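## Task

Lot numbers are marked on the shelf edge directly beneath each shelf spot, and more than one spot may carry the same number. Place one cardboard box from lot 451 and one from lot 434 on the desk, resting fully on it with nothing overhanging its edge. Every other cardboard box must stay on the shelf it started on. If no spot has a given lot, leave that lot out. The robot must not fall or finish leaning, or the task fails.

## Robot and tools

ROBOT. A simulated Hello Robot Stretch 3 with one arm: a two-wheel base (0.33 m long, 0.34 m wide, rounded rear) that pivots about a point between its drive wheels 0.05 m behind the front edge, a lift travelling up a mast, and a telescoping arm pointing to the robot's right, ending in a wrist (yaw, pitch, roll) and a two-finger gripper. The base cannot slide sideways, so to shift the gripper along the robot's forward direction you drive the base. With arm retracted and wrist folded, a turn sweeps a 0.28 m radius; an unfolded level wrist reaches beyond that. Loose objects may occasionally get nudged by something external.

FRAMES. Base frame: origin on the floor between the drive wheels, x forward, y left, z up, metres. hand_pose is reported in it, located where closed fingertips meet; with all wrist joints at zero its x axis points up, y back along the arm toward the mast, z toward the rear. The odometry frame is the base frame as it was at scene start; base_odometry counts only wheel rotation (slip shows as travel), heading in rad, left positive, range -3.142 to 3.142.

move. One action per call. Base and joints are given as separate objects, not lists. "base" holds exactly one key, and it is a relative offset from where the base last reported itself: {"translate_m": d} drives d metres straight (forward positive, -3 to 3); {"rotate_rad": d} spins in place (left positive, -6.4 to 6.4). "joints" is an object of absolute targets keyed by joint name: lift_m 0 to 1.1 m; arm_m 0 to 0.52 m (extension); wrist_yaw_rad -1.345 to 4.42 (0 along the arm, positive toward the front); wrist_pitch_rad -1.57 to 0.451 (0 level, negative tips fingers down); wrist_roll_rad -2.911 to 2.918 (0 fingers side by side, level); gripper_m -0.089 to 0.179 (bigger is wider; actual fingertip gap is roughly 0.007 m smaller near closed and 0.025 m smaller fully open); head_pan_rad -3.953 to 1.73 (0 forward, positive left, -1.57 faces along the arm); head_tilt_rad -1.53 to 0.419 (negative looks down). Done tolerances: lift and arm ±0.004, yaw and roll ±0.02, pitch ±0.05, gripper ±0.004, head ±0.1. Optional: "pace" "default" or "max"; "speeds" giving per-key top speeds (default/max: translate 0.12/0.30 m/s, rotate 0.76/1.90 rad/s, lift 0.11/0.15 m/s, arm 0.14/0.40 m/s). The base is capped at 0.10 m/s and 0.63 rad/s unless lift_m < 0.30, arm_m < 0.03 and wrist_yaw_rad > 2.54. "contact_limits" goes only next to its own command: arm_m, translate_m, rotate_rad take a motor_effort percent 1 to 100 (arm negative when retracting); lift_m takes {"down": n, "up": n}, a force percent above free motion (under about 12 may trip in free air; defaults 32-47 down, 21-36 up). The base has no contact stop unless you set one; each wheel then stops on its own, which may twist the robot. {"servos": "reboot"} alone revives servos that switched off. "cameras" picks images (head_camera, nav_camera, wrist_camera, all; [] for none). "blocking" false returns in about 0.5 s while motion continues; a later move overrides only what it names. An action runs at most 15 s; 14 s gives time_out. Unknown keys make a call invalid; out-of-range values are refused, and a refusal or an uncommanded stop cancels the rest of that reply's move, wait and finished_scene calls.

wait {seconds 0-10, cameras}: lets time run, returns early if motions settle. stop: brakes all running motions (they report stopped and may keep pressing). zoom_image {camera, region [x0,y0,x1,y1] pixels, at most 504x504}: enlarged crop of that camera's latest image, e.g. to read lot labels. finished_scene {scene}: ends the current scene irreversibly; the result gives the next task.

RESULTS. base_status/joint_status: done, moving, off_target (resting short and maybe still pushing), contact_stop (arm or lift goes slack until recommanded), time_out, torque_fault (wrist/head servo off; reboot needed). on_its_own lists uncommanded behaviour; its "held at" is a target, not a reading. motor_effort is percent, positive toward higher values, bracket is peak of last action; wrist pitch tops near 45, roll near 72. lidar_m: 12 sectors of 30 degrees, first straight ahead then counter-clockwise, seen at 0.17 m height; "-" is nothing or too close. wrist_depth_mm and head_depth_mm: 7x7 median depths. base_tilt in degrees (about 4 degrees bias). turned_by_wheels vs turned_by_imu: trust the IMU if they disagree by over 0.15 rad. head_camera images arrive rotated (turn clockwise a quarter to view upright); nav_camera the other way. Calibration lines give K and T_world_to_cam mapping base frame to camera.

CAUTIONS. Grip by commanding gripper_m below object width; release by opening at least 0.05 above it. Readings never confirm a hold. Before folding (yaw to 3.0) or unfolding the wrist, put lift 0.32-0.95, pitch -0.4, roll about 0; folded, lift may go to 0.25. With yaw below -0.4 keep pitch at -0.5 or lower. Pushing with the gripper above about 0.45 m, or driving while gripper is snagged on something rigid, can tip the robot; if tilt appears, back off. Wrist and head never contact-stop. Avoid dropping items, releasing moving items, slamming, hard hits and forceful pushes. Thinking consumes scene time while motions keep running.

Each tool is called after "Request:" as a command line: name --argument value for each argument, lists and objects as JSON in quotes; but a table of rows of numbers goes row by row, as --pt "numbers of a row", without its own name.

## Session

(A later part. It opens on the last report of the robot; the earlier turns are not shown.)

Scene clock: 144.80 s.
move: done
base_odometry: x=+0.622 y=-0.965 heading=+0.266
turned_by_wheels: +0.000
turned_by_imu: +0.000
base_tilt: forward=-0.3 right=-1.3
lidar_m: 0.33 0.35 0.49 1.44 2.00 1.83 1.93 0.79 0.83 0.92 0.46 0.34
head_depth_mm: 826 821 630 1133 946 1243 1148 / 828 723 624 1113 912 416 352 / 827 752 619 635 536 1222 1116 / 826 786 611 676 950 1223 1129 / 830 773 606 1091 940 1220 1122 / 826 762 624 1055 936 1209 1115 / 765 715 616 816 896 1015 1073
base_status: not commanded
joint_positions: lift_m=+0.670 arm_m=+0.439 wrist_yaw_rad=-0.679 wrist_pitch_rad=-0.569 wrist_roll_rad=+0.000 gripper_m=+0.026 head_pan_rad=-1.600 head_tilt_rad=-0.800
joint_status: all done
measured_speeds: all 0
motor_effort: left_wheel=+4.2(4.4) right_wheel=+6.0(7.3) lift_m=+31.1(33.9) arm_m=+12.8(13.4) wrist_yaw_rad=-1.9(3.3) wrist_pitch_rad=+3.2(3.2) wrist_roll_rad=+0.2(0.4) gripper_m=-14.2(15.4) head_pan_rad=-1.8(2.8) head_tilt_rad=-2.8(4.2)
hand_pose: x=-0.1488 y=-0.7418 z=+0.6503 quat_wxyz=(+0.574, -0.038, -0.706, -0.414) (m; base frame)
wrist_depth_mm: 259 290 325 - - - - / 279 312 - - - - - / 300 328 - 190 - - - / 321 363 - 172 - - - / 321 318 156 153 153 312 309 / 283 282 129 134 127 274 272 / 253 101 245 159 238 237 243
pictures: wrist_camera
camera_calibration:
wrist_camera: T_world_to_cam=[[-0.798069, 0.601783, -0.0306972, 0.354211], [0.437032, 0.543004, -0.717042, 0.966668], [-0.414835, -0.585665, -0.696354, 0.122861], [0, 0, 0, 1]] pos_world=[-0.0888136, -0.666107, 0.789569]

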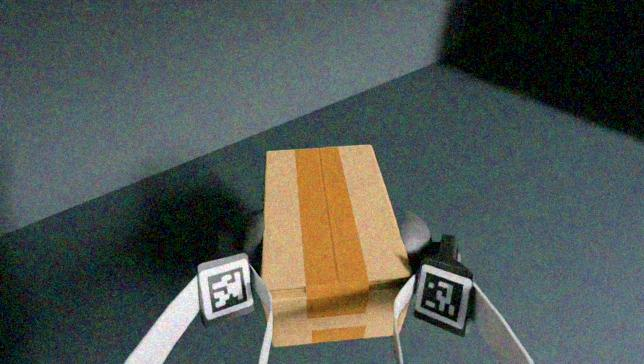

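Request:
move --joints '{"arm_m": 0.0}' --pace "max" --cameras '[]'

Request:
move --joints '{"wrist_yaw_rad": 2.6, "wrist_pitch_rad": -0.4}' --cameras '["wrist_camera"]'

Request:
move --joints '{"lift_m": 0.285, "head_pan_rad": -1.6, "head_tilt_rad": -0.6}' --base '{"translate_m": -0.583}' --pace "max" --cameras '[]'

Request:
move --base '{"rotate_rad": -1.595}' --pace "max" --cameras '[]'

Request:
move --base '{"translate_m": -1.35}' --pace "max" --contact_limits '{"translate_m": 40}' --cameras '["head_camera"]'

Scene clock: 188.23 s.
move: done
base_odometry: x=+0.622 y=-0.965 heading=+0.266
turned_by_wheels: +0.000
turned_by_imu: +0.000
base_tilt: forward=-0.4 right=-1.3
lidar_m: 0.33 0.35 0.49 1.45 1.99 1.83 1.93 0.79 0.83 0.93 0.46 0.34
head_depth_mm: 825 821 633 1124 942 1250 1145 / 829 722 626 1124 944 1206 349 / 825 751 617 1114 956 648 344 / 828 786 611 1105 953 1223 369 / 828 775 606 1096 948 1215 1119 / 829 763 625 1056 940 1212 1117 / 768 713 617 818 890 1017 1079
base_status: not commanded
joint_positions: lift_m=+0.670 arm_m=+0.001 wrist_yaw_rad=-0.679 wrist_pitch_rad=-0.571 wrist_roll_rad=+0.000 gripper_m=+0.026 head_pan_rad=-1.600 head_tilt_rad=-0.800
joint_status: all done
measured_speeds: all 0
motor_effort: left_wheel=+3.9(4.4) right_wheel=+6.3(7.7) lift_m=+26.2(31.7) arm_m=-11.3(14.8) wrist_yaw_rad=-1.4(3.3) wrist_pitch_rad=+3.3(3.5) wrist_roll_rad=-0.1(0.3) gripper_m=-13.9(14.7) head_pan_rad=-1.2(2.2) head_tilt_rad=-5.7(6.0)
hand_pose: x=-0.1487 y=-0.3032 z=+0.6500 quat_wxyz=(+0.574, -0.038, -0.706, -0.414) (m; base frame)
wrist_depth_mm: - - - - - 552 - / - - - - - - - / - - - 191 - - - / - - 185 173 753 - - / 326 - 153 153 149 948 941 / - - 129 135 127 850 837 / - 101 685 158 728 738 746
pictures: none
No camera images: "cameras" was empty.

Scene clock: 190.87 s.
move: done
base_odometry: x=+0.622 y=-0.965 heading=+0.266
turned_by_wheels: +0.000
turned_by_imu: +0.000
base_tilt: forward=-0.3 right=-1.3
lidar_m: 0.33 0.35 0.49 1.45 2.00 1.83 1.93 0.79 0.83 0.93 0.46 0.35
head_depth_mm: 825 822 632 1128 943 1243 1147 / 829 724 626 1119 942 1243 350 / 828 752 618 1107 958 1231 348 / 827 784 612 1100 952 1222 370 / 828 774 605 1088 945 1219 408 / 827 761 624 1055 940 1214 1120 / 766 716 617 815 893 1014 1074
base_status: not commanded
joint_positions: lift_m=+0.670 arm_m=+0.001 wrist_yaw_rad=+2.597 wrist_pitch_rad=-0.429 wrist_roll_rad=+0.000 gripper_m=+0.026 head_pan_rad=-1.600 head_tilt_rad=-0.800
joint_status: all done
measured_speeds: all 0
motor_effort: left_wheel=+4.0(4.5) right_wheel=+6.7(7.4) lift_m=+23.7(26.6) arm_m=-0.6(11.2) wrist_yaw_rad=+2.3(5.9) wrist_pitch_rad=+4.9(7.3) wrist_roll_rad=-0.1(0.3) gripper_m=-14.5(14.7) head_pan_rad=-1.5(2.1) head_tilt_rad=-6.2(6.8)
hand_pose: x=+0.0943 y=+0.0451 z=+0.6802 quat_wxyz=(+0.331, +0.706, -0.040, +0.625) (m; base frame)
wrist_depth_mm: - - - - - - - / - - - - - - - / - - - 191 - - - / - - - 173 - - - / - - 155 153 149 - - / 941 - 129 135 127 - - / 206 110 821 158 149 106 -
pictures: wrist_camera
camera_calibration:
wrist_camera: T_world_to_cam=[[0.873343, -0.486418, -0.025871, -0.036149], [-0.305147, -0.504935, -0.807419, 0.633331], [0.37968, 0.713049, -0.58941, 0.499052], [0, 0, 0, 1]] pos_world=[0.0353493, -0.0536413, 0.804575]

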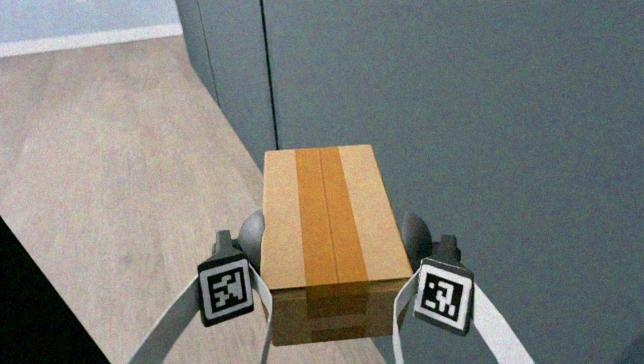

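Scene clock: 195.80 s.
move: done
base_odometry: x=+0.059 y=-1.118 heading=+0.266
turned_by_wheels: +0.000
turned_by_imu: +0.000
base_tilt: forward=-0.2 right=-1.3
lidar_m: 0.91 0.95 1.33 3.72 1.41 1.40 1.35 1.07 1.01 0.53 1.03 0.94
head_depth_mm: 799 875 927 635 1117 886 1170 / 768 863 914 629 1107 879 1166 / 424 467 522 590 990 848 1159 / 424 467 512 589 713 779 933 / 802 873 871 643 1079 863 1148 / 793 874 858 635 1072 860 1149 / 795 872 849 628 1066 855 1138
base_status: done
joint_positions: lift_m=+0.285 arm_m=+0.001 wrist_yaw_rad=+2.598 wrist_pitch_rad=-0.428 wrist_roll_rad=+0.000 gripper_m=+0.026 head_pan_rad=-1.600 head_tilt_rad=-0.600
joint_status: all done
measured_speeds: all 0
motor_effort: left_wheel=-4.4(14.9) right_wheel=-1.7(15.0) lift_m=+28.1(31.6) arm_m=+12.8(13.3) wrist_yaw_rad=+1.7(3.5) wrist_pitch_rad=+4.8(4.8) wrist_roll_rad=-0.1(0.3) gripper_m=-14.3(14.9) head_pan_rad=-0.5(2.5) head_tilt_rad=+3.8(6.9)
hand_pose: x=+0.0942 y=+0.0453 z=+0.2954 quat_wxyz=(+0.331, +0.706, -0.041, +0.625) (m; base frame)
wrist_depth_mm: - - - - - - - / - - - - - - - / 913 916 896 877 882 868 - / 728 718 686 173 692 687 686 / 597 587 156 153 152 578 574 / 496 518 130 134 127 499 489 / 205 101 273 157 415 419 431
pictures: none
No camera images: "cameras" was empty.

Scene clock: 197.93 s.
move: done
base_odometry: x=+0.059 y=-1.118 heading=-1.329
turned_by_wheels: -1.595
turned_by_imu: -1.565
base_tilt: forward=-0.4 right=-1.1
lidar_m: 0.53 1.02 0.94 0.91 0.95 1.32 3.72 1.41 1.40 1.36 1.06 1.01
head_depth_mm: 1117 1232 1373 1534 1735 1502 1247 / 1120 1223 1361 1537 1725 1501 1238 / 1112 1225 1360 1529 1718 1471 1237 / 1112 1218 1358 1530 1710 1465 1236 / 1115 1216 1359 1537 1700 1460 1221 / 1114 1225 1358 1547 1700 1460 1216 / 1126 1238 1370 1549 1691 1449 1209
base_status: done
joint_positions: lift_m=+0.285 arm_m=+0.001 wrist_yaw_rad=+2.598 wrist_pitch_rad=-0.428 wrist_roll_rad=+0.000 gripper_m=+0.026 head_pan_rad=-1.600 head_tilt_rad=-0.600
joint_status: not commanded
measured_speeds: all 0
motor_effort: left_wheel=+5.0(14.9) right_wheel=-7.4(15.3) lift_m=+24.5(28.5) arm_m=-0.4(13.2) wrist_yaw_rad=+1.4(2.9) wrist_pitch_rad=+4.6(4.8) wrist_roll_rad=-0.1(0.3) gripper_m=-14.3(14.8) head_pan_rad=-1.0(1.5) head_tilt_rad=+3.4(3.9)
hand_pose: x=+0.0942 y=+0.0453 z=+0.2954 quat_wxyz=(+0.331, +0.706, -0.041, +0.625) (m; base frame)
wrist_depth_mm: - 819 - - - - - / - 895 - - - - - / - 860 894 882 800 - - / 726 725 679 173 686 638 - / 592 599 155 153 153 556 - / 492 519 129 134 127 495 480 / 206 101 273 157 417 419 429
pictures: none
No camera images: "cameras" was empty.

Scene clock: 203.83 s.
move: done
base_odometry: x=-0.265 y=+0.192 heading=-1.329
turned_by_wheels: +0.000
turned_by_imu: -0.001
base_tilt: forward=-0.2 right=-1.1
lidar_m: 1.86 1.30 0.97 0.94 0.98 1.36 2.40 1.31 0.72 0.93 0.93 1.93
head_depth_mm: 1105 1216 1349 1135 841 1418 1249 / 1109 1219 1348 1126 836 1455 1237 / 1099 1216 1349 1114 831 1401 1211 / 1108 1212 1347 1103 822 1427 1233 / 1106 1211 1339 1089 817 1468 1226 / 1104 1212 1330 1078 811 1369 1187 / 1103 1212 1351 1076 804 1450 1211
base_status: done
joint_positions: lift_m=+0.285 arm_m=+0.001 wrist_yaw_rad=+2.598 wrist_pitch_rad=-0.428 wrist_roll_rad=+0.000 gripper_m=+0.026 head_pan_rad=-1.600 head_tilt_rad=-0.600
joint_status: not commanded
measured_speeds: all 0
motor_effort: left_wheel=-4.8(14.2) right_wheel=-4.7(14.7) lift_m=+29.8(29.8) arm_m=-12.2(13.3) wrist_yaw_rad=+1.6(2.9) wrist_pitch_rad=+4.7(4.8) wrist_roll_rad=+0.1(0.6) gripper_m=-14.5(14.8) head_pan_rad=-0.8(1.5) head_tilt_rad=+1.3(3.4)
contact_limits: translate_m 40 (maximum 100)
hand_pose: x=+0.0942 y=+0.0453 z=+0.2954 quat_wxyz=(+0.331, +0.706, -0.041, +0.625) (m; base frame)
wrist_depth_mm: - - - - - - - / - - - - - - - / 822 854 901 880 879 880 849 / 726 714 678 173 692 696 683 / 595 590 155 153 153 575 572 / 492 522 129 134 127 493 490 / 206 101 272 157 415 420 429
pictures: head_camera (sideways)
camera_calibration:
head_camera: T_world_to_cam=[[-0.031068, 0.520944, -0.853025, 1.12547], [0.996415, -0.0510447, -0.0674634, 0.0813777], [-0.0786871, -0.852063, -0.51749, 0.629516], [0, 0, 0, 1]] pos_world=[0.00341479, -0.0457627, 1.29131]

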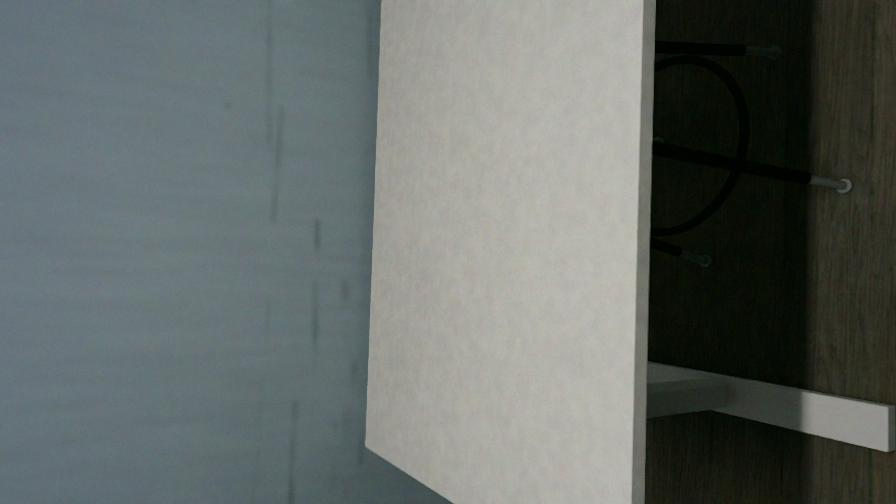

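Request:
move --joints '{"lift_m": 0.87}' --pace "max" --cameras '[]'

Request:
move --joints '{"wrist_yaw_rad": 0}' --cameras '[]'

Request:
move --joints '{"arm_m": 0.4, "wrist_pitch_rad": -0.55}' --cameras '[]'

Request:
move --joints '{"lift_m": 0.775}' --cameras '["wrist_camera"]'

Request:
move --joints '{"lift_m": 0.757}' --speeds '{"lift_m": 0.03}' --contact_limits '{"lift_m": {"down": 13}}' --cameras '["wrist_camera"]'

Scene clock: 229.13 s.
move: done
base_odometry: x=-0.265 y=+0.192 heading=-1.329
turned_by_wheels: +0.000
turned_by_imu: +0.000
base_tilt: forward=-0.4 right=-1.3
lidar_m: 1.86 1.31 0.97 0.94 0.98 1.36 2.41 1.31 0.72 0.93 0.94 1.92
head_depth_mm: 1109 1213 1357 1129 843 1413 - / 1108 1217 1353 1121 836 1483 - / 1103 1213 1350 1113 829 1402 1294 / 1100 1211 1346 1101 823 1433 - / 1104 1218 1346 1092 815 1469 - / 1103 1212 1338 1080 810 1375 1241 / 1105 1219 1342 1067 804 1433 1212
base_status: not commanded
joint_positions: lift_m=+0.870 arm_m=+0.001 wrist_yaw_rad=+2.598 wrist_pitch_rad=-0.428 wrist_roll_rad=+0.000 gripper_m=+0.026 head_pan_rad=-1.600 head_tilt_rad=-0.600
joint_status: all done
measured_speeds: all 0
motor_effort: left_wheel=-5.3(5.6) right_wheel=-4.9(5.5) lift_m=+28.4(34.7) arm_m=-11.0(12.3) wrist_yaw_rad=+2.0(3.2) wrist_pitch_rad=+4.6(4.8) wrist_roll_rad=-0.2(0.3) gripper_m=-14.1(14.8) head_pan_rad=+0.5(0.8) head_tilt_rad=-0.2(1.4)
contact_limits: translate_m 40 (maximum 100)
hand_pose: x=+0.0942 y=+0.0453 z=+0.8805 quat_wxyz=(+0.331, +0.706, -0.041, +0.625) (m; base frame)
wrist_depth_mm: - - - - - - - / - - - - - - - / - - - - - - - / - - - 173 - - - / - - 155 153 153 - - / - - 130 134 127 - - / 206 110 - 158 - - -
pictures: none
No camera images: "cameras" was empty.

Scene clock: 231.43 s.
move: done
base_odometry: x=-0.265 y=+0.192 heading=-1.329
turned_by_wheels: +0.000
turned_by_imu: +0.000
base_tilt: forward=-0.3 right=-1.2
lidar_m: 1.86 1.31 0.97 0.94 0.98 1.37 2.40 1.31 0.72 0.93 0.94 1.92
head_depth_mm: 1109 1225 1353 1134 840 1428 - / 1110 1214 1351 1125 836 1490 - / 1109 1217 1357 1109 830 749 1146 / 1105 1215 1343 1100 822 299 298 / 1104 1211 1341 1092 819 1354 1186 / 1104 1207 1338 1084 813 1370 1193 / 1100 1213 1345 1072 807 1456 1210
base_status: not commanded
joint_positions: lift_m=+0.870 arm_m=+0.001 wrist_yaw_rad=+0.003 wrist_pitch_rad=-0.428 wrist_roll_rad=+0.000 gripper_m=+0.026 head_pan_rad=-1.600 head_tilt_rad=-0.600
joint_status: all done
measured_speeds: all 0
motor_effort: left_wheel=-5.3(5.5) right_wheel=-4.4(5.2) lift_m=+23.7(28.5) arm_m=-10.3(11.7) wrist_yaw_rad=-3.4(5.8) wrist_pitch_rad=+4.6(4.8) wrist_roll_rad=-0.2(0.3) gripper_m=-14.5(14.7) head_pan_rad=+0.3(0.8) head_tilt_rad=-1.0(1.8)
contact_limits: translate_m 40 (maximum 100)
hand_pose: x=-0.0208 y=-0.3687 z=+0.8805 quat_wxyz=(+0.691, +0.151, -0.690, -0.149) (m; base frame)
wrist_depth_mm: - - - - - - - / - - - - - - - / - - - - - - - / - - - 172 - - - / - - 154 153 149 - - / - - 130 134 126 - - / - 110 - 158 - 970 -
pictures: none
No camera images: "cameras" was empty.

Scene clock: 235.57 s.
move: done
base_odometry: x=-0.265 y=+0.192 heading=-1.329
turned_by_wheels: +0.000
turned_by_imu: +0.000
base_tilt: forward=-0.4 right=-1.1
lidar_m: 1.87 1.30 0.97 0.94 0.98 1.37 2.41 1.31 0.72 0.93 0.94 1.92
head_depth_mm: 1104 1216 1354 1132 339 - - / 1106 1219 1352 428 335 1453 1241 / 1106 1217 1305 532 827 1387 1211 / 1106 1210 1330 553 823 1412 1228 / 1109 1208 1351 1089 817 1462 1221 / 1104 1213 1333 1083 811 1379 1193 / 1101 1209 1346 1069 807 1456 1216
base_status: not commanded
joint_positions: lift_m=+0.870 arm_m=+0.400 wrist_yaw_rad=+0.003 wrist_pitch_rad=-0.569 wrist_roll_rad=+0.000 gripper_m=+0.026 head_pan_rad=-1.600 head_tilt_rad=-0.600
joint_status: all done
measured_speeds: all 0
motor_effort: left_wheel=-4.9(5.8) right_wheel=-4.3(5.4) lift_m=+31.1(31.8) arm_m=+13.1(15.5) wrist_yaw_rad=-3.0(4.7) wrist_pitch_rad=+3.0(6.4) wrist_roll_rad=-0.1(0.3) gripper_m=-14.5(15.1) head_pan_rad=+0.4(1.1) head_tilt_rad=-0.8(2.5)
contact_limits: translate_m 40 (maximum 100)
hand_pose: x=-0.0209 y=-0.7478 z=+0.8503 quat_wxyz=(+0.679, +0.200, -0.678, -0.198) (m; base frame)
wrist_depth_mm: - - - - - - - / - - - - - - - / - - - - - - - / - - - 172 - - - / - - 154 153 149 - - / - - 130 134 127 - - / - 101 - 151 148 106 -
pictures: none
No camera images: "cameras" was empty.

Scene clock: 237.27 s.
move: done
base_odometry: x=-0.265 y=+0.192 heading=-1.329
turned_by_wheels: +0.000
turned_by_imu: +0.000
base_tilt: forward=-0.4 right=-1.3
lidar_m: 1.86 1.31 0.97 0.94 0.98 1.36 2.41 1.31 0.72 0.93 0.94 1.92
head_depth_mm: 1114 1213 1351 1129 844 1377 297 / 1108 1218 1343 1120 755 360 299 / 1108 1213 1340 612 587 1401 1209 / 1098 1207 1347 605 745 1403 1229 / 1102 1218 1345 1090 814 1467 1219 / 1103 1210 1328 1081 811 1369 1199 / 1105 1203 1341 1068 805 1451 1212
base_status: not commanded
joint_positions: lift_m=+0.775 arm_m=+0.400 wrist_yaw_rad=+0.003 wrist_pitch_rad=-0.570 wrist_roll_rad=+0.000 gripper_m=+0.026 head_pan_rad=-1.600 head_tilt_rad=-0.600
joint_status: all done
measured_speeds: all 0
motor_effort: left_wheel=-5.1(5.7) right_wheel=-4.6(5.7) lift_m=+24.4(32.1) arm_m=+11.7(13.5) wrist_yaw_rad=-3.6(5.3) wrist_pitch_rad=+3.2(3.3) wrist_roll_rad=-0.1(0.2) gripper_m=-14.3(14.8) head_pan_rad=+1.0(1.3) head_tilt_rad=-2.1(2.7)
contact_limits: translate_m 40 (maximum 100)
hand_pose: x=-0.0209 y=-0.7477 z=+0.7552 quat_wxyz=(+0.679, +0.200, -0.678, -0.198) (m; base frame)
wrist_depth_mm: - - - - - - - / - - - - - - - / - - - - - - - / - - - 172 - - - / - - 153 153 148 - - / - - 129 135 127 - - / - 101 - 151 148 106 -
pictures: wrist_camera
camera_calibration:
wrist_camera: T_world_to_cam=[[-0.998901, -0.0354137, -0.0306978, -0.0175679], [-0.00269493, 0.697321, -0.716754, 1.09516], [0.0467891, -0.715884, -0.69665, 0.157964], [0, 0, 0, 1]] pos_world=[-0.0219882, -0.651219, 0.894469]

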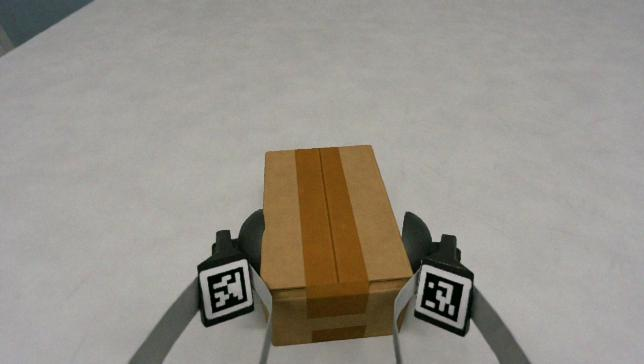

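Scene clock: 238.30 s.
move: done
base_odometry: x=-0.265 y=+0.192 heading=-1.329
turned_by_wheels: +0.000
turned_by_imu: +0.000
base_tilt: forward=-0.3 right=-1.1
lidar_m: 1.86 1.31 0.97 0.94 0.98 1.36 2.41 1.30 0.72 0.93 0.94 1.92
head_depth_mm: 1116 1216 1347 1140 845 1416 308 / 1107 1222 1354 1127 807 369 313 / 1108 1216 1349 1112 587 1366 1209 / 1108 1208 1347 1098 709 1427 1229 / 1104 1217 1353 1092 816 1465 1226 / 1100 1210 1338 1079 810 1377 1192 / 1102 1210 1341 1071 808 1449 1213
base_status: not commanded
joint_positions: lift_m=+0.757 arm_m=+0.400 wrist_yaw_rad=+0.003 wrist_pitch_rad=-0.509 wrist_roll_rad=-0.001 gripper_m=+0.026 head_pan_rad=-1.600 head_tilt_rad=-0.600
joint_status: all done
measured_speeds: all 0
motor_effort: left_wheel=-4.8(5.5) right_wheel=-4.7(5.3) lift_m=+15.6(24.4) arm_m=+11.3(11.8) wrist_yaw_rad=-2.7(3.9) wrist_pitch_rad=-8.2(8.6) wrist_roll_rad=+0.1(0.5) gripper_m=-14.4(14.7) head_pan_rad=+0.8(1.1) head_tilt_rad=-2.5(3.1)
contact_limits: lift_m down 13 (down: maximum 72; up: maximum 65); translate_m 40 (maximum 100)
hand_pose: x=-0.0210 y=-0.7570 z=+0.7498 quat_wxyz=(+0.685, +0.179, -0.684, -0.177) (m; base frame)
wrist_depth_mm: - - - - - - - / - - - - - - - / - - - - - - - / - - - 173 - - - / - - 153 152 146 - - / - - 129 134 129 - - / - 101 - 150 146 107 -
pictures: wrist_camera
camera_calibration:
wrist_camera: T_world_to_cam=[[-0.998915, -0.0370527, -0.028215, -0.0212162], [-0.00279295, 0.652401, -0.757869, 1.09468], [0.0464886, -0.756968, -0.651797, 0.0828571], [0, 0, 0, 1]] pos_world=[-0.0219877, -0.652236, 0.883031]

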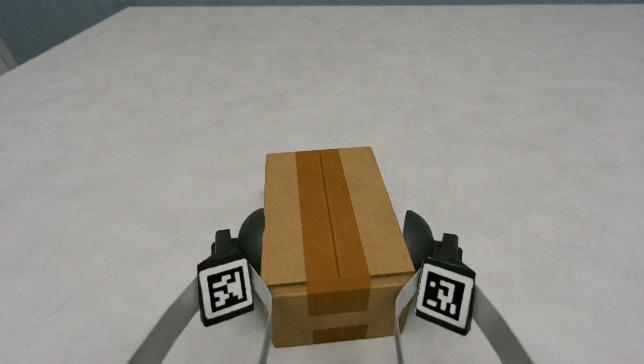

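Request:
move --joints '{"lift_m": 0.765}' --speeds '{"lift_m": 0.03}' --cameras '[]'

Request:
move --joints '{"gripper_m": 0.14}' --cameras '["wrist_camera"]'

Request:
move --joints '{"lift_m": 0.87}' --pace "max" --cameras '[]'

Request:
move --joints '{"arm_m": 0.0}' --pace "max" --cameras '["head_camera"]'

Request:
move --joints '{"wrist_yaw_rad": 3.0, "wrist_pitch_rad": -0.4}' --pace "max" --cameras '[]'

Request:
move --joints '{"lift_m": 0.285, "gripper_m": 0.05, "head_pan_rad": -3.1, "head_tilt_rad": -0.4}' --base '{"translate_m": -0.5}' --pace "max" --cameras '["nav_camera"]'

Scene clock: 250.90 s.
move: done
base_odometry: x=-0.265 y=+0.192 heading=-1.329
turned_by_wheels: +0.000
turned_by_imu: +0.000
base_tilt: forward=-0.4 right=-1.2
lidar_m: 1.87 1.30 0.97 0.94 0.98 1.36 2.41 1.31 0.72 0.93 0.94 1.93
head_depth_mm: 1110 1212 1357 1131 844 1379 307 / 1112 1215 1353 1123 806 362 307 / 1106 1213 1349 1015 582 1391 1209 / 1111 1216 1350 1103 689 1408 1225 / 1102 1208 1339 1091 818 1469 1225 / 1107 1206 1332 1080 812 1372 1196 / 1102 1207 1338 1070 806 1448 1212
base_status: not commanded
joint_positions: lift_m=+0.765 arm_m=+0.400 wrist_yaw_rad=+0.003 wrist_pitch_rad=-0.538 wrist_roll_rad=-0.001 gripper_m=+0.026 head_pan_rad=-1.600 head_tilt_rad=-0.600
joint_status: all done
measured_speeds: all 0
motor_effort: left_wheel=-4.8(5.6) right_wheel=-4.4(5.4) lift_m=+29.2(30.7) arm_m=+8.2(9.1) wrist_yaw_rad=-4.4(4.4) wrist_pitch_rad=-2.7(8.1) wrist_roll_rad=-0.2(0.3) gripper_m=-14.4(14.7) head_pan_rad=+1.2(1.7) head_tilt_rad=-3.7(4.1)
contact_limits: translate_m 40 (maximum 100)
hand_pose: x=-0.0210 y=-0.7526 z=+0.7517 quat_wxyz=(+0.682, +0.189, -0.681, -0.187) (m; base frame)
wrist_depth_mm: - - - - - - - / - - - - - - - / - - - - - - - / - - - 171 - - - / - - 153 151 146 - - / - - 129 136 127 - - / - 101 - 149 150 106 -
pictures: none
No camera images: "cameras" was empty.

Scene clock: 252.57 s.
move: done
base_odometry: x=-0.265 y=+0.192 heading=-1.329
turned_by_wheels: +0.000
turned_by_imu: +0.000
base_tilt: forward=-0.2 right=-1.0
lidar_m: 1.87 1.31 0.97 0.94 0.98 1.36 2.41 1.31 0.72 0.93 0.93 1.92
head_depth_mm: 1111 1224 1355 1134 843 1387 307 / 1110 1213 1351 1122 804 361 307 / 1112 1216 1345 1013 582 1405 1210 / 1111 1216 1354 1098 700 1401 1226 / 1102 1210 1346 1088 819 1458 1228 / 1109 1211 1333 1082 811 1371 1197 / 1101 1211 1341 1075 806 1450 1208
base_status: not commanded
joint_positions: lift_m=+0.765 arm_m=+0.400 wrist_yaw_rad=+0.003 wrist_pitch_rad=-0.560 wrist_roll_rad=-0.001 gripper_m=+0.140 head_pan_rad=-1.600 head_tilt_rad=-0.600
joint_status: all done
measured_speeds: all 0
motor_effort: left_wheel=-4.7(5.3) right_wheel=-4.6(5.5) lift_m=+28.4(29.6) arm_m=+6.7(8.5) wrist_yaw_rad=-3.4(3.9) wrist_pitch_rad=+1.5(2.7) wrist_roll_rad=+0.3(0.3) gripper_m=+0.6(83.5) head_pan_rad=+0.7(1.5) head_tilt_rad=-4.5(4.6)
contact_limits: translate_m 40 (maximum 100)
hand_pose: x=-0.0210 y=-0.7492 z=+0.7471 quat_wxyz=(+0.680, +0.197, -0.679, -0.195) (m; base frame)
wrist_depth_mm: - - - - - - - / - - - - - - - / - - - 181 - - - / - - - 163 - - - / - 148 - 141 141 142 - / - 124 - 135 139 120 - / - 120 - 154 - - 112
pictures: wrist_camera
camera_calibration:
wrist_camera: T_world_to_cam=[[-0.998919, -0.0354777, -0.0300205, -0.0184922], [-0.0027913, 0.690587, -0.723244, 1.0902], [0.0463907, -0.722379, -0.68994, 0.141375], [0, 0, 0, 1]] pos_world=[-0.0219876, -0.651406, 0.885464]

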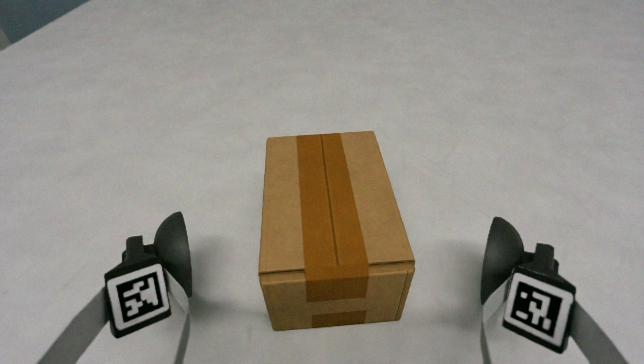

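Scene clock: 254.07 s.
move: done
base_odometry: x=-0.265 y=+0.192 heading=-1.329
turned_by_wheels: +0.000
turned_by_imu: +0.000
base_tilt: forward=-0.4 right=-1.1
lidar_m: 1.86 1.30 0.97 0.94 0.98 1.37 2.40 1.31 0.72 0.93 0.94 1.93
head_depth_mm: 1105 1222 1354 1134 339 - - / 1110 1215 1349 428 335 1446 1238 / 1108 1217 1304 532 829 1399 1208 / 1104 1210 1305 551 822 1410 1233 / 1105 1212 1344 1088 818 1467 1226 / 1100 1208 1335 1077 812 1369 1191 / 1096 1205 1335 1067 805 1449 1216
base_status: not commanded
joint_positions: lift_m=+0.870 arm_m=+0.400 wrist_yaw_rad=+0.003 wrist_pitch_rad=-0.562 wrist_roll_rad=-0.001 gripper_m=+0.140 head_pan_rad=-1.600 head_tilt_rad=-0.600
joint_status: all done
measured_speeds: all 0
motor_effort: left_wheel=-4.8(5.6) right_wheel=-4.9(5.3) lift_m=+28.3(34.7) arm_m=+6.2(7.4) wrist_yaw_rad=-3.2(4.3) wrist_pitch_rad=+1.7(1.8) wrist_roll_rad=+0.2(0.4) gripper_m=+0.8(1.2) head_pan_rad=+1.4(1.7) head_tilt_rad=-4.4(5.1)
contact_limits: translate_m 40 (maximum 100)
hand_pose: x=-0.0210 y=-0.7490 z=+0.8519 quat_wxyz=(+0.680, +0.197, -0.679, -0.195) (m; base frame)
wrist_depth_mm: - - - - - - - / - - - - - - - / 822 - - - - - - / - - - - - - - / - 147 - - - 142 - / - 124 - 239 - 120 - / - 120 - 213 - - 112
pictures: none
No camera images: "cameras" was empty.

Scene clock: 256.33 s.
move: done
base_odometry: x=-0.265 y=+0.192 heading=-1.329
turned_by_wheels: +0.000
turned_by_imu: +0.000
base_tilt: forward=-0.3 right=-1.2
lidar_m: 1.86 1.31 0.97 0.94 0.98 1.36 2.41 1.31 0.72 0.93 0.93 1.93
head_depth_mm: 1109 1217 1350 1135 841 1421 - / 1111 1215 1357 1125 837 1486 - / 1109 1220 1349 1111 830 1034 1162 / 1109 1215 1340 1099 824 311 302 / 1104 1214 1348 1094 816 1460 1137 / 1102 1215 1327 1081 810 1349 1192 / 1105 1210 1339 1067 806 1452 1217
base_status: not commanded
joint_positions: lift_m=+0.870 arm_m=+0.001 wrist_yaw_rad=+0.003 wrist_pitch_rad=-0.563 wrist_roll_rad=-0.001 gripper_m=+0.140 head_pan_rad=-1.600 head_tilt_rad=-0.600
joint_status: all done
measured_speeds: all 0
motor_effort: left_wheel=-4.5(5.5) right_wheel=-4.5(5.7) lift_m=+27.2(28.0) arm_m=-11.4(14.5) wrist_yaw_rad=-3.2(4.1) wrist_pitch_rad=+1.9(2.0) wrist_roll_rad=+0.2(0.5) gripper_m=+0.9(1.3) head_pan_rad=+1.4(1.9) head_tilt_rad=-5.2(5.5)
contact_limits: translate_m 40 (maximum 100)
hand_pose: x=-0.0210 y=-0.3494 z=+0.8516 quat_wxyz=(+0.680, +0.197, -0.678, -0.196) (m; base frame)
wrist_depth_mm: - - - - - - - / - - - 504 - - - / - - - - - - - / - - - - - - - / - - - - - - - / - 126 - - - 120 - / 105 940 975 958 960 921 902
pictures: head_camera (sideways)
camera_calibration:
head_camera: T_world_to_cam=[[-0.031068, 0.520944, -0.853025, 1.12547], [0.996415, -0.0510447, -0.0674634, 0.0813777], [-0.0786871, -0.852063, -0.51749, 0.629516], [0, 0, 0, 1]] pos_world=[0.00341479, -0.0457627, 1.29131]

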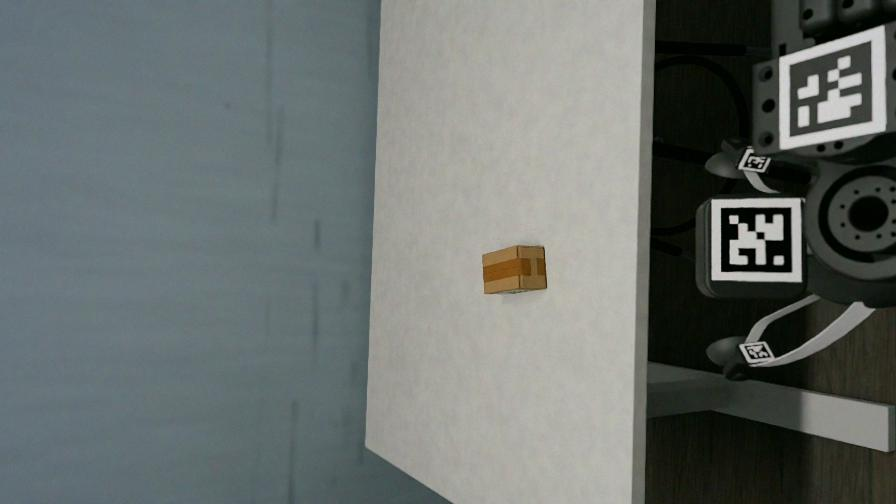

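Scene clock: 258.17 s.
move: done
base_odometry: x=-0.265 y=+0.192 heading=-1.329
turned_by_wheels: +0.000
turned_by_imu: +0.000
base_tilt: forward=-0.4 right=-1.3
lidar_m: 1.87 1.31 0.97 0.94 0.98 1.36 2.40 1.31 0.72 0.93 0.94 1.92
head_depth_mm: 1111 1224 1351 1139 839 1423 - / 1108 1214 1347 1120 836 1488 - / 1104 1210 1341 1109 830 1397 1296 / 1105 1216 1351 1100 824 1425 1318 / 1102 1209 1353 1094 817 1464 - / 1099 1219 1338 1084 809 1376 1211 / 1102 1212 1340 1071 807 1442 1212
base_status: not commanded
joint_positions: lift_m=+0.870 arm_m=+0.001 wrist_yaw_rad=+2.997 wrist_pitch_rad=-0.420 wrist_roll_rad=-0.001 gripper_m=+0.140 head_pan_rad=-1.600 head_tilt_rad=-0.600
joint_status: all done
measured_speeds: all 0
motor_effort: left_wheel=-4.6(5.4) right_wheel=-4.6(5.3) lift_m=+31.1(31.6) arm_m=-4.9(11.1) wrist_yaw_rad=+2.6(6.6) wrist_pitch_rad=+3.3(5.8) wrist_roll_rad=+0.3(0.4) gripper_m=+0.1(1.2) head_pan_rad=+0.9(2.2) head_tilt_rad=-5.6(5.8)
contact_limits: translate_m 40 (maximum 100)
hand_pose: x=+0.0111 y=+0.0762 z=+0.8822 quat_wxyz=(+0.197, +0.700, +0.097, +0.680) (m; base frame)
wrist_depth_mm: - 137 - - - - - / - 148 - - - - - / - 161 - - - - - / - 187 - - - - - / - 155 215 - - - - / - 124 243 - - 120 - / 105 - 280 - - - 999
pictures: none
No camera images: "cameras" was empty.

Scene clock: 263.60 s.
move: done
base_odometry: x=-0.385 y=+0.678 heading=-1.328
turned_by_wheels: +0.000
turned_by_imu: -0.001
base_tilt: forward=-0.3 right=-1.2
lidar_m: 2.36 1.32 0.98 0.95 0.99 1.97 1.91 1.86 0.99 0.81 0.74 1.90
head_depth_mm: 1600 1698 1815 1947 2108 1807 1434 / 1607 1708 1818 1955 2103 1789 1428 / 1620 1723 1855 1960 2101 1798 1414 / 1629 1731 1839 1980 2106 1774 1404 / 1638 1745 1866 1984 2130 1767 1397 / 1635 1746 1881 2002 2155 1747 1400 / 1658 1763 1885 2015 2155 1747 1392
base_status: done
joint_positions: lift_m=+0.285 arm_m=+0.001 wrist_yaw_rad=+2.997 wrist_pitch_rad=-0.419 wrist_roll_rad=-0.001 gripper_m=+0.050 head_pan_rad=-3.100 head_tilt_rad=-0.399
joint_status: all done
measured_speeds: all 0
motor_effort: left_wheel=+2.6(11.1) right_wheel=-7.9(17.4) lift_m=+30.8(30.8) arm_m=+14.0(14.0) wrist_yaw_rad=+2.1(4.0) wrist_pitch_rad=+3.0(3.2) wrist_roll_rad=+0.2(0.4) gripper_m=+0.4(82.4) head_pan_rad=+3.3(6.4) head_tilt_rad=+3.7(7.5)
hand_pose: x=+0.0110 y=+0.0764 z=+0.2975 quat_wxyz=(+0.197, +0.700, +0.097, +0.680) (m; base frame)
wrist_depth_mm: - 137 - 945 - - - / - 148 - - - - - / 937 162 859 903 891 882 869 / 730 186 660 723 715 706 700 / 607 583 199 576 589 583 583 / 512 515 127 315 125 497 496 / 439 99 263 275 425 435 436
pictures: nav_camera (sideways)
camera_calibration:
nav_camera: T_world_to_cam=[[-0.362946, -0.0321464, 0.931256, -1.16668], [-0.0571398, 0.998292, 0.0121909, 0.0346574], [-0.930057, -0.0487871, -0.364163, 0.432872], [0, 0, 0, 1]] pos_world=[-0.0188673, -0.0509843, 1.24369]

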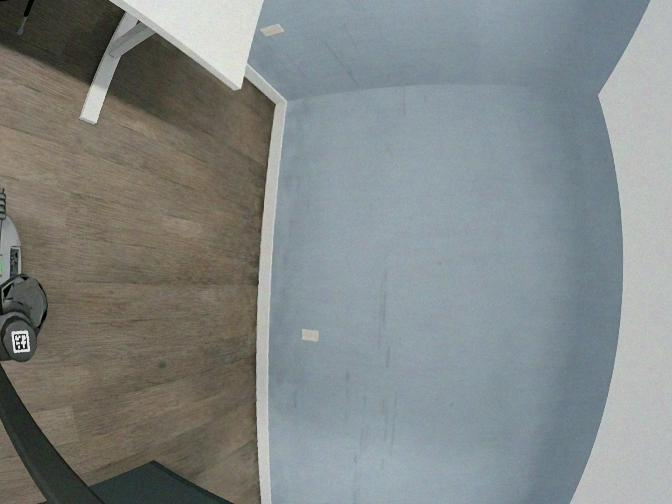

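Request:
move --base '{"translate_m": -1.4}' --pace "max" --contact_limits '{"translate_m": 40}' --cameras '[]'

Request:
move --base '{"rotate_rad": 1.595}' --pace "max" --cameras '[]'

Request:
move --base '{"translate_m": 1.8}' --pace "max" --contact_limits '{"translate_m": 40}' --cameras '[]'

Request:
move --base '{"rotate_rad": -1.595}' --joints '{"head_pan_rad": -0.9, "head_tilt_rad": -0.5}' --pace "max" --cameras '["head_camera","nav_camera"]'

Scene clock: 299.27 s.
move: done
base_odometry: x=-0.721 y=+2.037 heading=-1.329
turned_by_wheels: +0.000
turned_by_imu: -0.001
base_tilt: forward=-0.3 right=-1.3
lidar_m: 3.52 1.36 1.10 1.91 0.73 0.54 0.53 0.55 0.76 1.31 1.23 1.24
head_depth_mm: 420 446 475 510 550 596 650 / 422 448 478 514 556 601 657 / 424 451 481 516 559 605 661 / 426 452 484 520 561 609 667 / 428 455 487 523 565 615 672 / 430 458 490 527 568 619 676 / 432 460 493 531 572 621 680
base_status: done
joint_positions: lift_m=+0.285 arm_m=+0.001 wrist_yaw_rad=+2.997 wrist_pitch_rad=-0.419 wrist_roll_rad=-0.001 gripper_m=+0.050 head_pan_rad=-3.100 head_tilt_rad=-0.399
joint_status: not commanded
measured_speeds: all 0
motor_effort: left_wheel=-5.3(14.3) right_wheel=-3.7(14.7) lift_m=+24.9(29.2) arm_m=+8.7(13.5) wrist_yaw_rad=+1.2(3.3) wrist_pitch_rad=+3.0(3.2) wrist_roll_rad=+0.2(0.4) gripper_m=+0.5(1.0) head_pan_rad=+2.7(3.9) head_tilt_rad=-3.5(4.3)
contact_limits: translate_m 40 (maximum 100)
hand_pose: x=+0.0110 y=+0.0764 z=+0.2975 quat_wxyz=(+0.197, +0.700, +0.097, +0.680) (m; base frame)
wrist_depth_mm: - 137 - - - - - / - 148 - - - - - / 732 162 870 909 905 885 882 / 702 186 661 719 701 713 688 / 606 577 200 581 590 583 577 / 518 511 127 314 126 501 497 / 440 99 263 274 426 437 435
pictures: none
No camera images: "cameras" was empty.

Scene clock: 301.40 s.
move: done
base_odometry: x=-0.721 y=+2.037 heading=+0.266
turned_by_wheels: +1.595
turned_by_imu: +1.563
base_tilt: forward=-0.2 right=-1.2
lidar_m: 1.87 0.73 0.54 0.52 0.55 0.76 1.30 1.23 1.24 3.49 1.35 1.10
head_depth_mm: 1082 1150 1236 1324 1412 1500 1388 / 1090 1161 1236 1330 1432 1556 1415 / 1095 1163 1243 1334 1439 1564 1416 / 1098 1172 1252 1349 1448 1575 1414 / 1107 1182 1262 1355 1460 1589 1408 / 1114 1181 1263 1364 1474 1576 1402 / 1120 1195 1275 1372 1474 1603 1402
base_status: done
joint_positions: lift_m=+0.285 arm_m=+0.001 wrist_yaw_rad=+2.997 wrist_pitch_rad=-0.419 wrist_roll_rad=-0.001 gripper_m=+0.050 head_pan_rad=-3.100 head_tilt_rad=-0.400
joint_status: not commanded
measured_speeds: all 0
motor_effort: left_wheel=-5.6(14.8) right_wheel=+7.4(14.2) lift_m=+24.1(25.9) arm_m=-3.4(9.1) wrist_yaw_rad=+1.7(3.2) wrist_pitch_rad=+3.0(3.1) wrist_roll_rad=+0.1(0.4) gripper_m=+0.5(0.9) head_pan_rad=+2.9(3.3) head_tilt_rad=-3.3(4.6)
hand_pose: x=+0.0110 y=+0.0764 z=+0.2975 quat_wxyz=(+0.197, +0.700, +0.097, +0.680) (m; base frame)
wrist_depth_mm: 498 137 514 523 533 548 564 / 542 147 550 570 582 587 605 / 584 162 595 616 628 631 - / - 178 189 667 679 679 681 / 606 582 199 574 585 578 583 / 517 513 127 315 125 499 495 / 439 99 263 274 427 435 438
pictures: none
No camera images: "cameras" was empty.

Scene clock: 308.83 s.
move: done
base_odometry: x=+1.016 y=+2.510 heading=+0.266
turned_by_wheels: +0.000
turned_by_imu: +0.002
base_tilt: forward=-0.4 right=-1.2
lidar_m: 0.66 0.67 0.50 0.48 0.50 0.70 2.08 0.74 0.65 1.52 0.91 0.68
head_depth_mm: 1749 1663 1602 1550 1498 1454 1351 / 2560 2679 2585 2437 2210 1786 1415 / 2576 2755 2941 3154 2435 1785 1409 / 2612 2761 2997 3160 2406 1759 1403 / 2638 2790 3036 3220 2388 1758 1402 / 2685 2838 2961 3167 2374 1740 1390 / 2658 2862 2973 3165 2348 1744 1390
base_status: done
joint_positions: lift_m=+0.285 arm_m=+0.001 wrist_yaw_rad=+2.997 wrist_pitch_rad=-0.419 wrist_roll_rad=-0.001 gripper_m=+0.050 head_pan_rad=-3.100 head_tilt_rad=-0.400
joint_status: not commanded
measured_speeds: all 0
motor_effort: left_wheel=+3.0(10.4) right_wheel=+5.3(17.3) lift_m=+26.5(26.8) arm_m=-11.7(13.4) wrist_yaw_rad=+2.3(3.0) wrist_pitch_rad=+3.0(3.1) wrist_roll_rad=+0.0(0.4) gripper_m=+0.6(1.0) head_pan_rad=+1.8(3.3) head_tilt_rad=-1.8(4.1)
contact_limits: translate_m 40 (maximum 100)
hand_pose: x=+0.0110 y=+0.0764 z=+0.2975 quat_wxyz=(+0.197, +0.700, +0.097, +0.680) (m; base frame)
wrist_depth_mm: 456 137 472 485 491 501 509 / 497 148 512 526 535 548 550 / 546 162 545 579 586 602 602 / 574 179 189 - - 660 671 / 580 563 198 569 585 583 581 / 517 510 127 314 125 497 494 / 439 99 265 274 425 436 435
pictures: none
No camera images: "cameras" was empty.

Scene clock: 311.17 s.
move: done
base_odometry: x=+1.016 y=+2.510 heading=-1.329
turned_by_wheels: -1.595
turned_by_imu: -1.564
base_tilt: forward=-0.3 right=-1.2
lidar_m: 1.47 0.92 0.68 0.66 0.67 0.50 0.48 0.50 0.70 2.03 0.74 0.64
head_depth_mm: 2700 2833 2958 2877 2117 1637 1326 / 2886 3066 3217 3003 2111 1621 1318 / 762 856 2963 2813 2099 1610 1314 / 671 731 807 897 1004 1155 1251 / 600 650 706 773 856 954 1084 / 543 583 627 679 743 825 939 / 500 537 586 670 1112 964 1219
base_status: done
joint_positions: lift_m=+0.285 arm_m=+0.001 wrist_yaw_rad=+2.997 wrist_pitch_rad=-0.419 wrist_roll_rad=-0.001 gripper_m=+0.050 head_pan_rad=-0.892 head_tilt_rad=-0.501
joint_status: all done
measured_speeds: translate_m=+0.000 rotate_rad=+0.000 lift_m=+0.000 arm_m=+0.000 wrist_yaw_rad=+0.000 wrist_pitch_rad=+0.000 wrist_roll_rad=+0.000 head_pan_rad=-0.024 head_tilt_rad=+0.000
motor_effort: left_wheel=+4.4(15.0) right_wheel=-8.7(13.7) lift_m=+26.6(27.5) arm_m=-12.6(13.5) wrist_yaw_rad=+2.1(2.9) wrist_pitch_rad=+2.9(3.1) wrist_roll_rad=+0.2(0.4) gripper_m=+0.2(0.9) head_pan_rad=-3.1(6.5) head_tilt_rad=-2.5(8.1)
hand_pose: x=+0.0110 y=+0.0764 z=+0.2975 quat_wxyz=(+0.197, +0.700, +0.097, +0.680) (m; base frame)
wrist_depth_mm: 595 137 - - - - - / 631 148 - - - - - / 677 162 170 - - 806 786 / 673 187 222 707 711 699 701 / 591 585 199 576 592 584 581 / 515 513 127 315 125 499 497 / 438 99 263 274 428 439 435
pictures: head_camera (sideways), nav_camera (sideways)
camera_calibration:
head_camera: T_world_to_cam=[[-0.308347, 0.308408, -0.899892, 1.1883], [0.794114, 0.604282, -0.0650051, 0.0794047], [0.523741, -0.734662, -0.43124, 0.513663], [0, 0, 0, 1]] pos_world=[0.0343255, -0.0370945, 1.29601]
nav_camera: T_world_to_cam=[[0.300403, -0.345201, 0.889154, -1.11586], [-0.767568, -0.640881, 0.010512, 0.0411397], [0.566213, -0.685644, -0.457488, 0.545163], [0, 0, 0, 1]] pos_world=[0.0581077, 0.0149559, 1.24115]

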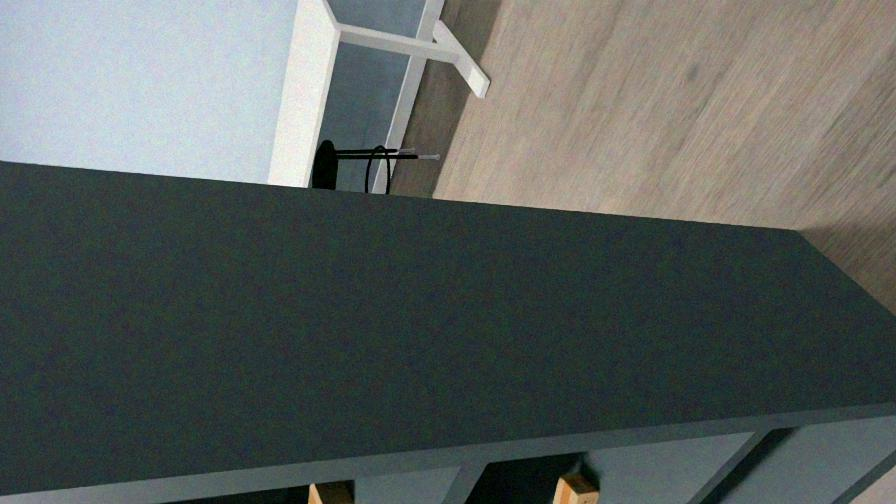

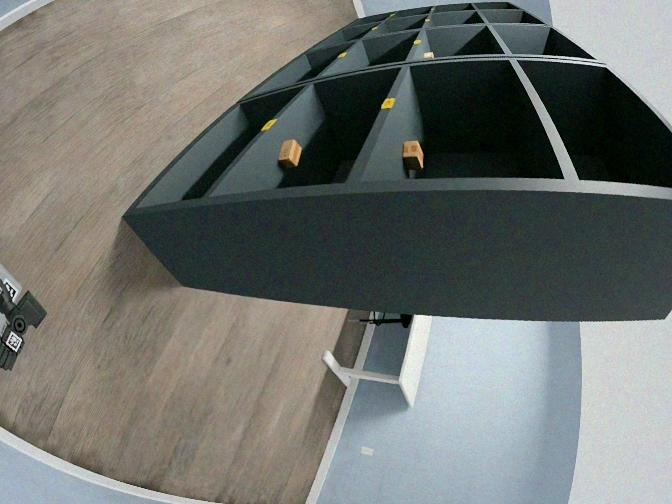

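Request:
move --base '{"translate_m": 0.6}' --joints '{"head_pan_rad": -0.9, "head_tilt_rad": -0.6}' --pace "max" --contact_limits '{"translate_m": 40}' --cameras '["head_camera","nav_camera"]'

Request:
zoom_image --camera "head_camera" --region '[300, 0, 804, 504]'

Scene clock: 323.50 s.
move: done
base_odometry: x=+1.160 y=+1.927 heading=-1.328
turned_by_wheels: +0.000
turned_by_imu: +0.000
base_tilt: forward=-0.2 right=-1.1
lidar_m: 1.78 0.90 0.66 0.64 0.67 0.93 1.08 1.12 1.56 0.36 0.85 0.90
head_depth_mm: 694 743 795 602 447 859 738 / 741 795 843 595 468 879 731 / 797 866 890 589 988 873 730 / 859 935 886 585 1045 844 779 / 912 998 870 608 1078 867 1130 / 843 913 859 669 1070 936 1176 / 770 829 841 970 1029 1224 1212
base_status: done
joint_positions: lift_m=+0.285 arm_m=+0.001 wrist_yaw_rad=+2.998 wrist_pitch_rad=-0.419 wrist_roll_rad=-0.001 gripper_m=+0.050 head_pan_rad=-0.900 head_tilt_rad=-0.600
joint_status: all done
measured_speeds: all 0
motor_effort: left_wheel=+4.8(11.9) right_wheel=+0.8(14.7) lift_m=+29.1(29.9) arm_m=-8.8(11.0) wrist_yaw_rad=+2.6(2.9) wrist_pitch_rad=+3.0(3.1) wrist_roll_rad=+0.1(0.5) gripper_m=+0.3(1.0) head_pan_rad=-2.4(4.6) head_tilt_rad=-4.4(6.1)
contact_limits: translate_m 40 (maximum 100)
hand_pose: x=+0.0110 y=+0.0764 z=+0.2975 quat_wxyz=(+0.197, +0.700, +0.097, +0.680) (m; base frame)
wrist_depth_mm: - 137 - - - - - / - 147 - - - - - / - 162 171 - - - - / 698 183 220 714 698 713 697 / 602 584 198 567 589 589 582 / 512 511 127 315 126 504 497 / 439 100 262 273 432 436 436
pictures: head_camera (sideways), nav_camera (sideways)
camera_calibration:
head_camera: T_world_to_cam=[[-0.359611, 0.378735, -0.852784, 1.12718], [0.79498, 0.602869, -0.0674921, 0.0825843], [0.488555, -0.702217, -0.517885, 0.626583], [0, 0, 0, 1]] pos_world=[0.0335718, -0.0366912, 1.29131]
nav_camera: T_world_to_cam=[[0.35067, -0.41454, 0.839754, -1.05176], [-0.772171, -0.635354, 0.00880933, 0.043398], [0.529889, -0.651523, -0.542895, 0.656508], [0, 0, 0, 1]] pos_world=[0.0544545, 0.0193069, 1.23925]

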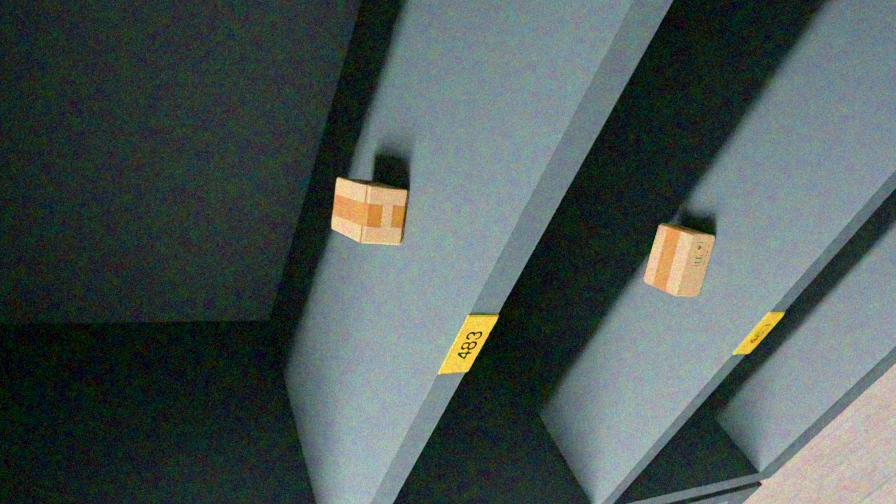

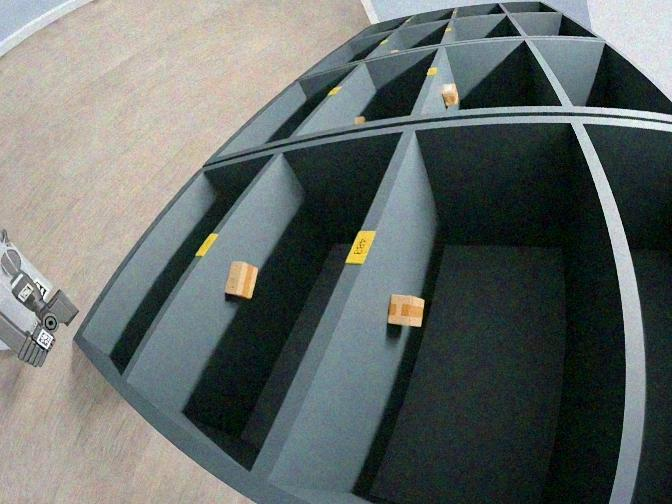

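Scaled by 1.000.

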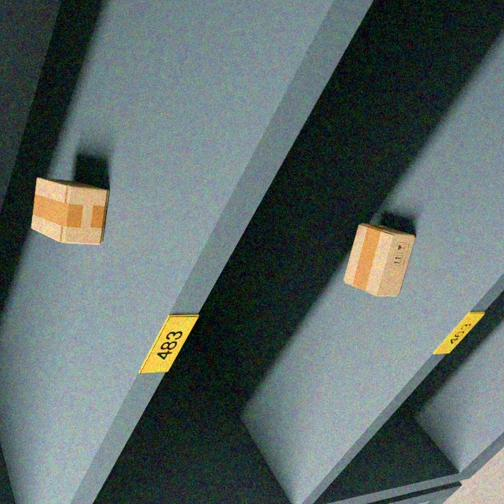

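Request:
zoom_image --camera "head_camera" --region '[735, 305, 795, 365]'

Request:
zoom_image --camera "nav_camera" --region '[300, 0, 560, 180]'

Request:
move --base '{"translate_m": 0.6}' --joints '{"head_pan_rad": -0.8, "head_tilt_rad": -0.55}' --pace "max" --contact_limits '{"translate_m": 40}' --cameras '["head_camera"]'

Scaled by 8.400 from the camera's 896x504 image, which has a finer 1280x720 frame.

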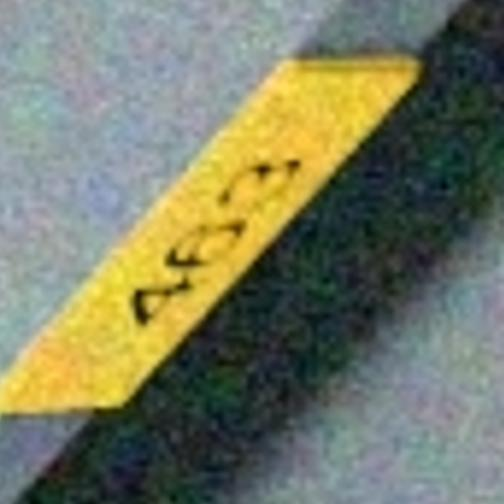

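Scaled by 1.938 from the camera's 672x504 image, which has a finer 792x594 frame.

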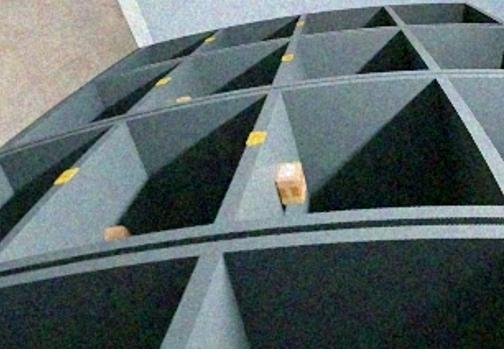

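Scene clock: 336.03 s.
move: done
base_odometry: x=+1.304 y=+1.345 heading=-1.328
turned_by_wheels: +0.000
turned_by_imu: +0.001
base_tilt: forward=-0.2 right=-1.1
lidar_m: 2.12 0.88 0.65 0.63 0.66 0.92 1.67 0.72 0.85 0.79 0.44 1.20
head_depth_mm: 326 357 415 500 477 829 759 / 359 378 404 440 478 616 733 / 809 411 445 492 535 596 675 / 957 1037 1041 641 1102 875 787 / 1055 1163 1018 713 1110 928 1180 / 1109 1208 855 1347 1133 1343 1217 / 1035 1103 990 1292 1218 1444 1242
base_status: done
joint_positions: lift_m=+0.285 arm_m=+0.001 wrist_yaw_rad=+2.998 wrist_pitch_rad=-0.419 wrist_roll_rad=-0.001 gripper_m=+0.050 head_pan_rad=-0.800 head_tilt_rad=-0.550
joint_status: all done
measured_speeds: all 0
motor_effort: left_wheel=+5.7(13.0) right_wheel=-0.6(14.3) lift_m=+27.9(31.1) arm_m=-4.7(7.0) wrist_yaw_rad=+1.0(2.8) wrist_pitch_rad=+3.0(3.1) wrist_roll_rad=+0.2(0.4) gripper_m=+0.4(0.9) head_pan_rad=+3.3(4.9) head_tilt_rad=+3.2(5.0)
contact_limits: translate_m 40 (maximum 100)
hand_pose: x=+0.0110 y=+0.0764 z=+0.2975 quat_wxyz=(+0.197, +0.700, +0.097, +0.680) (m; base frame)
wrist_depth_mm: - 137 - - - - - / - 148 - - - - - / - 161 171 - - - 787 / 708 183 219 714 705 701 707 / 601 588 200 577 583 585 584 / 514 513 127 316 125 503 495 / 436 99 262 275 430 435 432
pictures: head_camera (sideways)
camera_calibration:
head_camera: T_world_to_cam=[[-0.365079, 0.309519, -0.878018, 1.16018], [0.733157, 0.676825, -0.0662521, 0.0813708], [0.573758, -0.667912, -0.47402, 0.568971], [0, 0, 0, 1]] pos_world=[0.0374501, -0.0341498, 1.29376]

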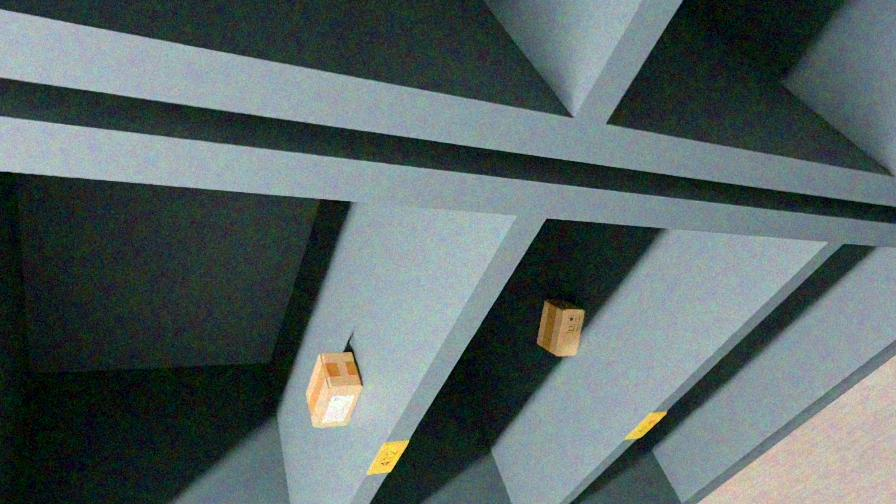

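Request:
move --joints '{"head_pan_rad": -0.8, "head_tilt_rad": -0.45}' --cameras '["head_camera"]'

Scene clock: 372.43 s.
move: done
base_odometry: x=+1.304 y=+1.345 heading=-1.328
turned_by_wheels: +0.000
turned_by_imu: +0.000
base_tilt: forward=-0.3 right=-1.2
lidar_m: 2.12 0.88 0.65 0.63 0.66 0.92 1.67 0.72 0.85 0.79 0.44 1.20
head_depth_mm: 329 355 400 461 508 446 768 / 363 379 394 419 457 496 620 / 423 408 435 466 507 548 587 / 616 1034 1109 805 597 997 781 / 630 1152 1215 793 1127 990 868 / 647 1198 1245 790 1300 1015 1230 / 679 1102 1158 972 1281 1420 1290
base_status: not commanded
joint_positions: lift_m=+0.285 arm_m=+0.001 wrist_yaw_rad=+2.998 wrist_pitch_rad=-0.419 wrist_roll_rad=-0.001 gripper_m=+0.050 head_pan_rad=-0.800 head_tilt_rad=-0.449
joint_status: all done
measured_speeds: all 0
motor_effort: left_wheel=+5.4(5.9) right_wheel=-0.2(0.9) lift_m=+25.4(26.6) arm_m=-2.4(3.1) wrist_yaw_rad=+1.6(2.3) wrist_pitch_rad=+2.8(3.1) wrist_roll_rad=+0.1(0.3) gripper_m=+0.7(0.7) head_pan_rad=+3.2(5.0) head_tilt_rad=+4.8(5.1)
contact_limits: translate_m 40 (maximum 100)
hand_pose: x=+0.0110 y=+0.0764 z=+0.2975 quat_wxyz=(+0.197, +0.700, +0.097, +0.680) (m; base frame)
wrist_depth_mm: - 137 - - - - - / - 148 - - - - - / - 161 170 - - - 792 / 698 183 218 708 713 708 697 / 606 580 199 572 590 584 577 / 514 511 127 316 125 505 502 / 437 99 263 273 428 437 435
pictures: head_camera (sideways)
camera_calibration:
head_camera: T_world_to_cam=[[-0.302009, 0.244393, -0.921446, 1.21644], [0.737614, 0.672234, -0.0634624, 0.0777252], [0.603917, -0.698838, -0.383289, 0.450751], [0, 0, 0, 1]] pos_world=[0.0378293, -0.0345374, 1.29858]

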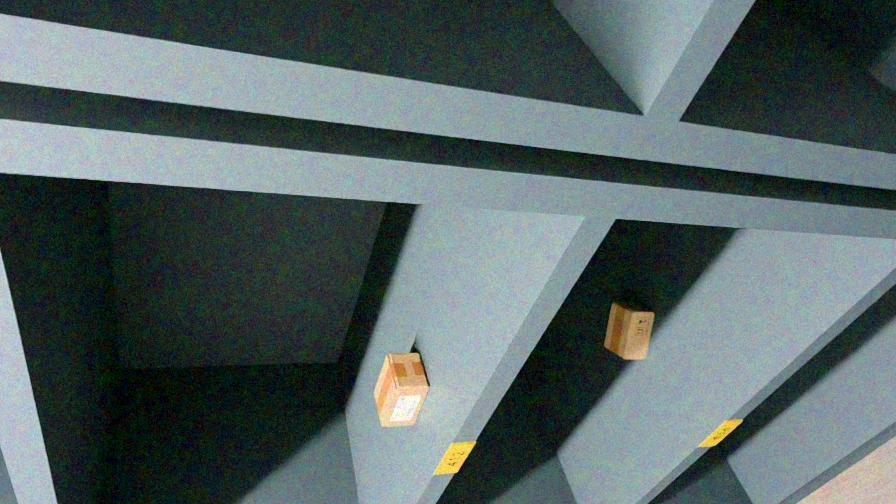

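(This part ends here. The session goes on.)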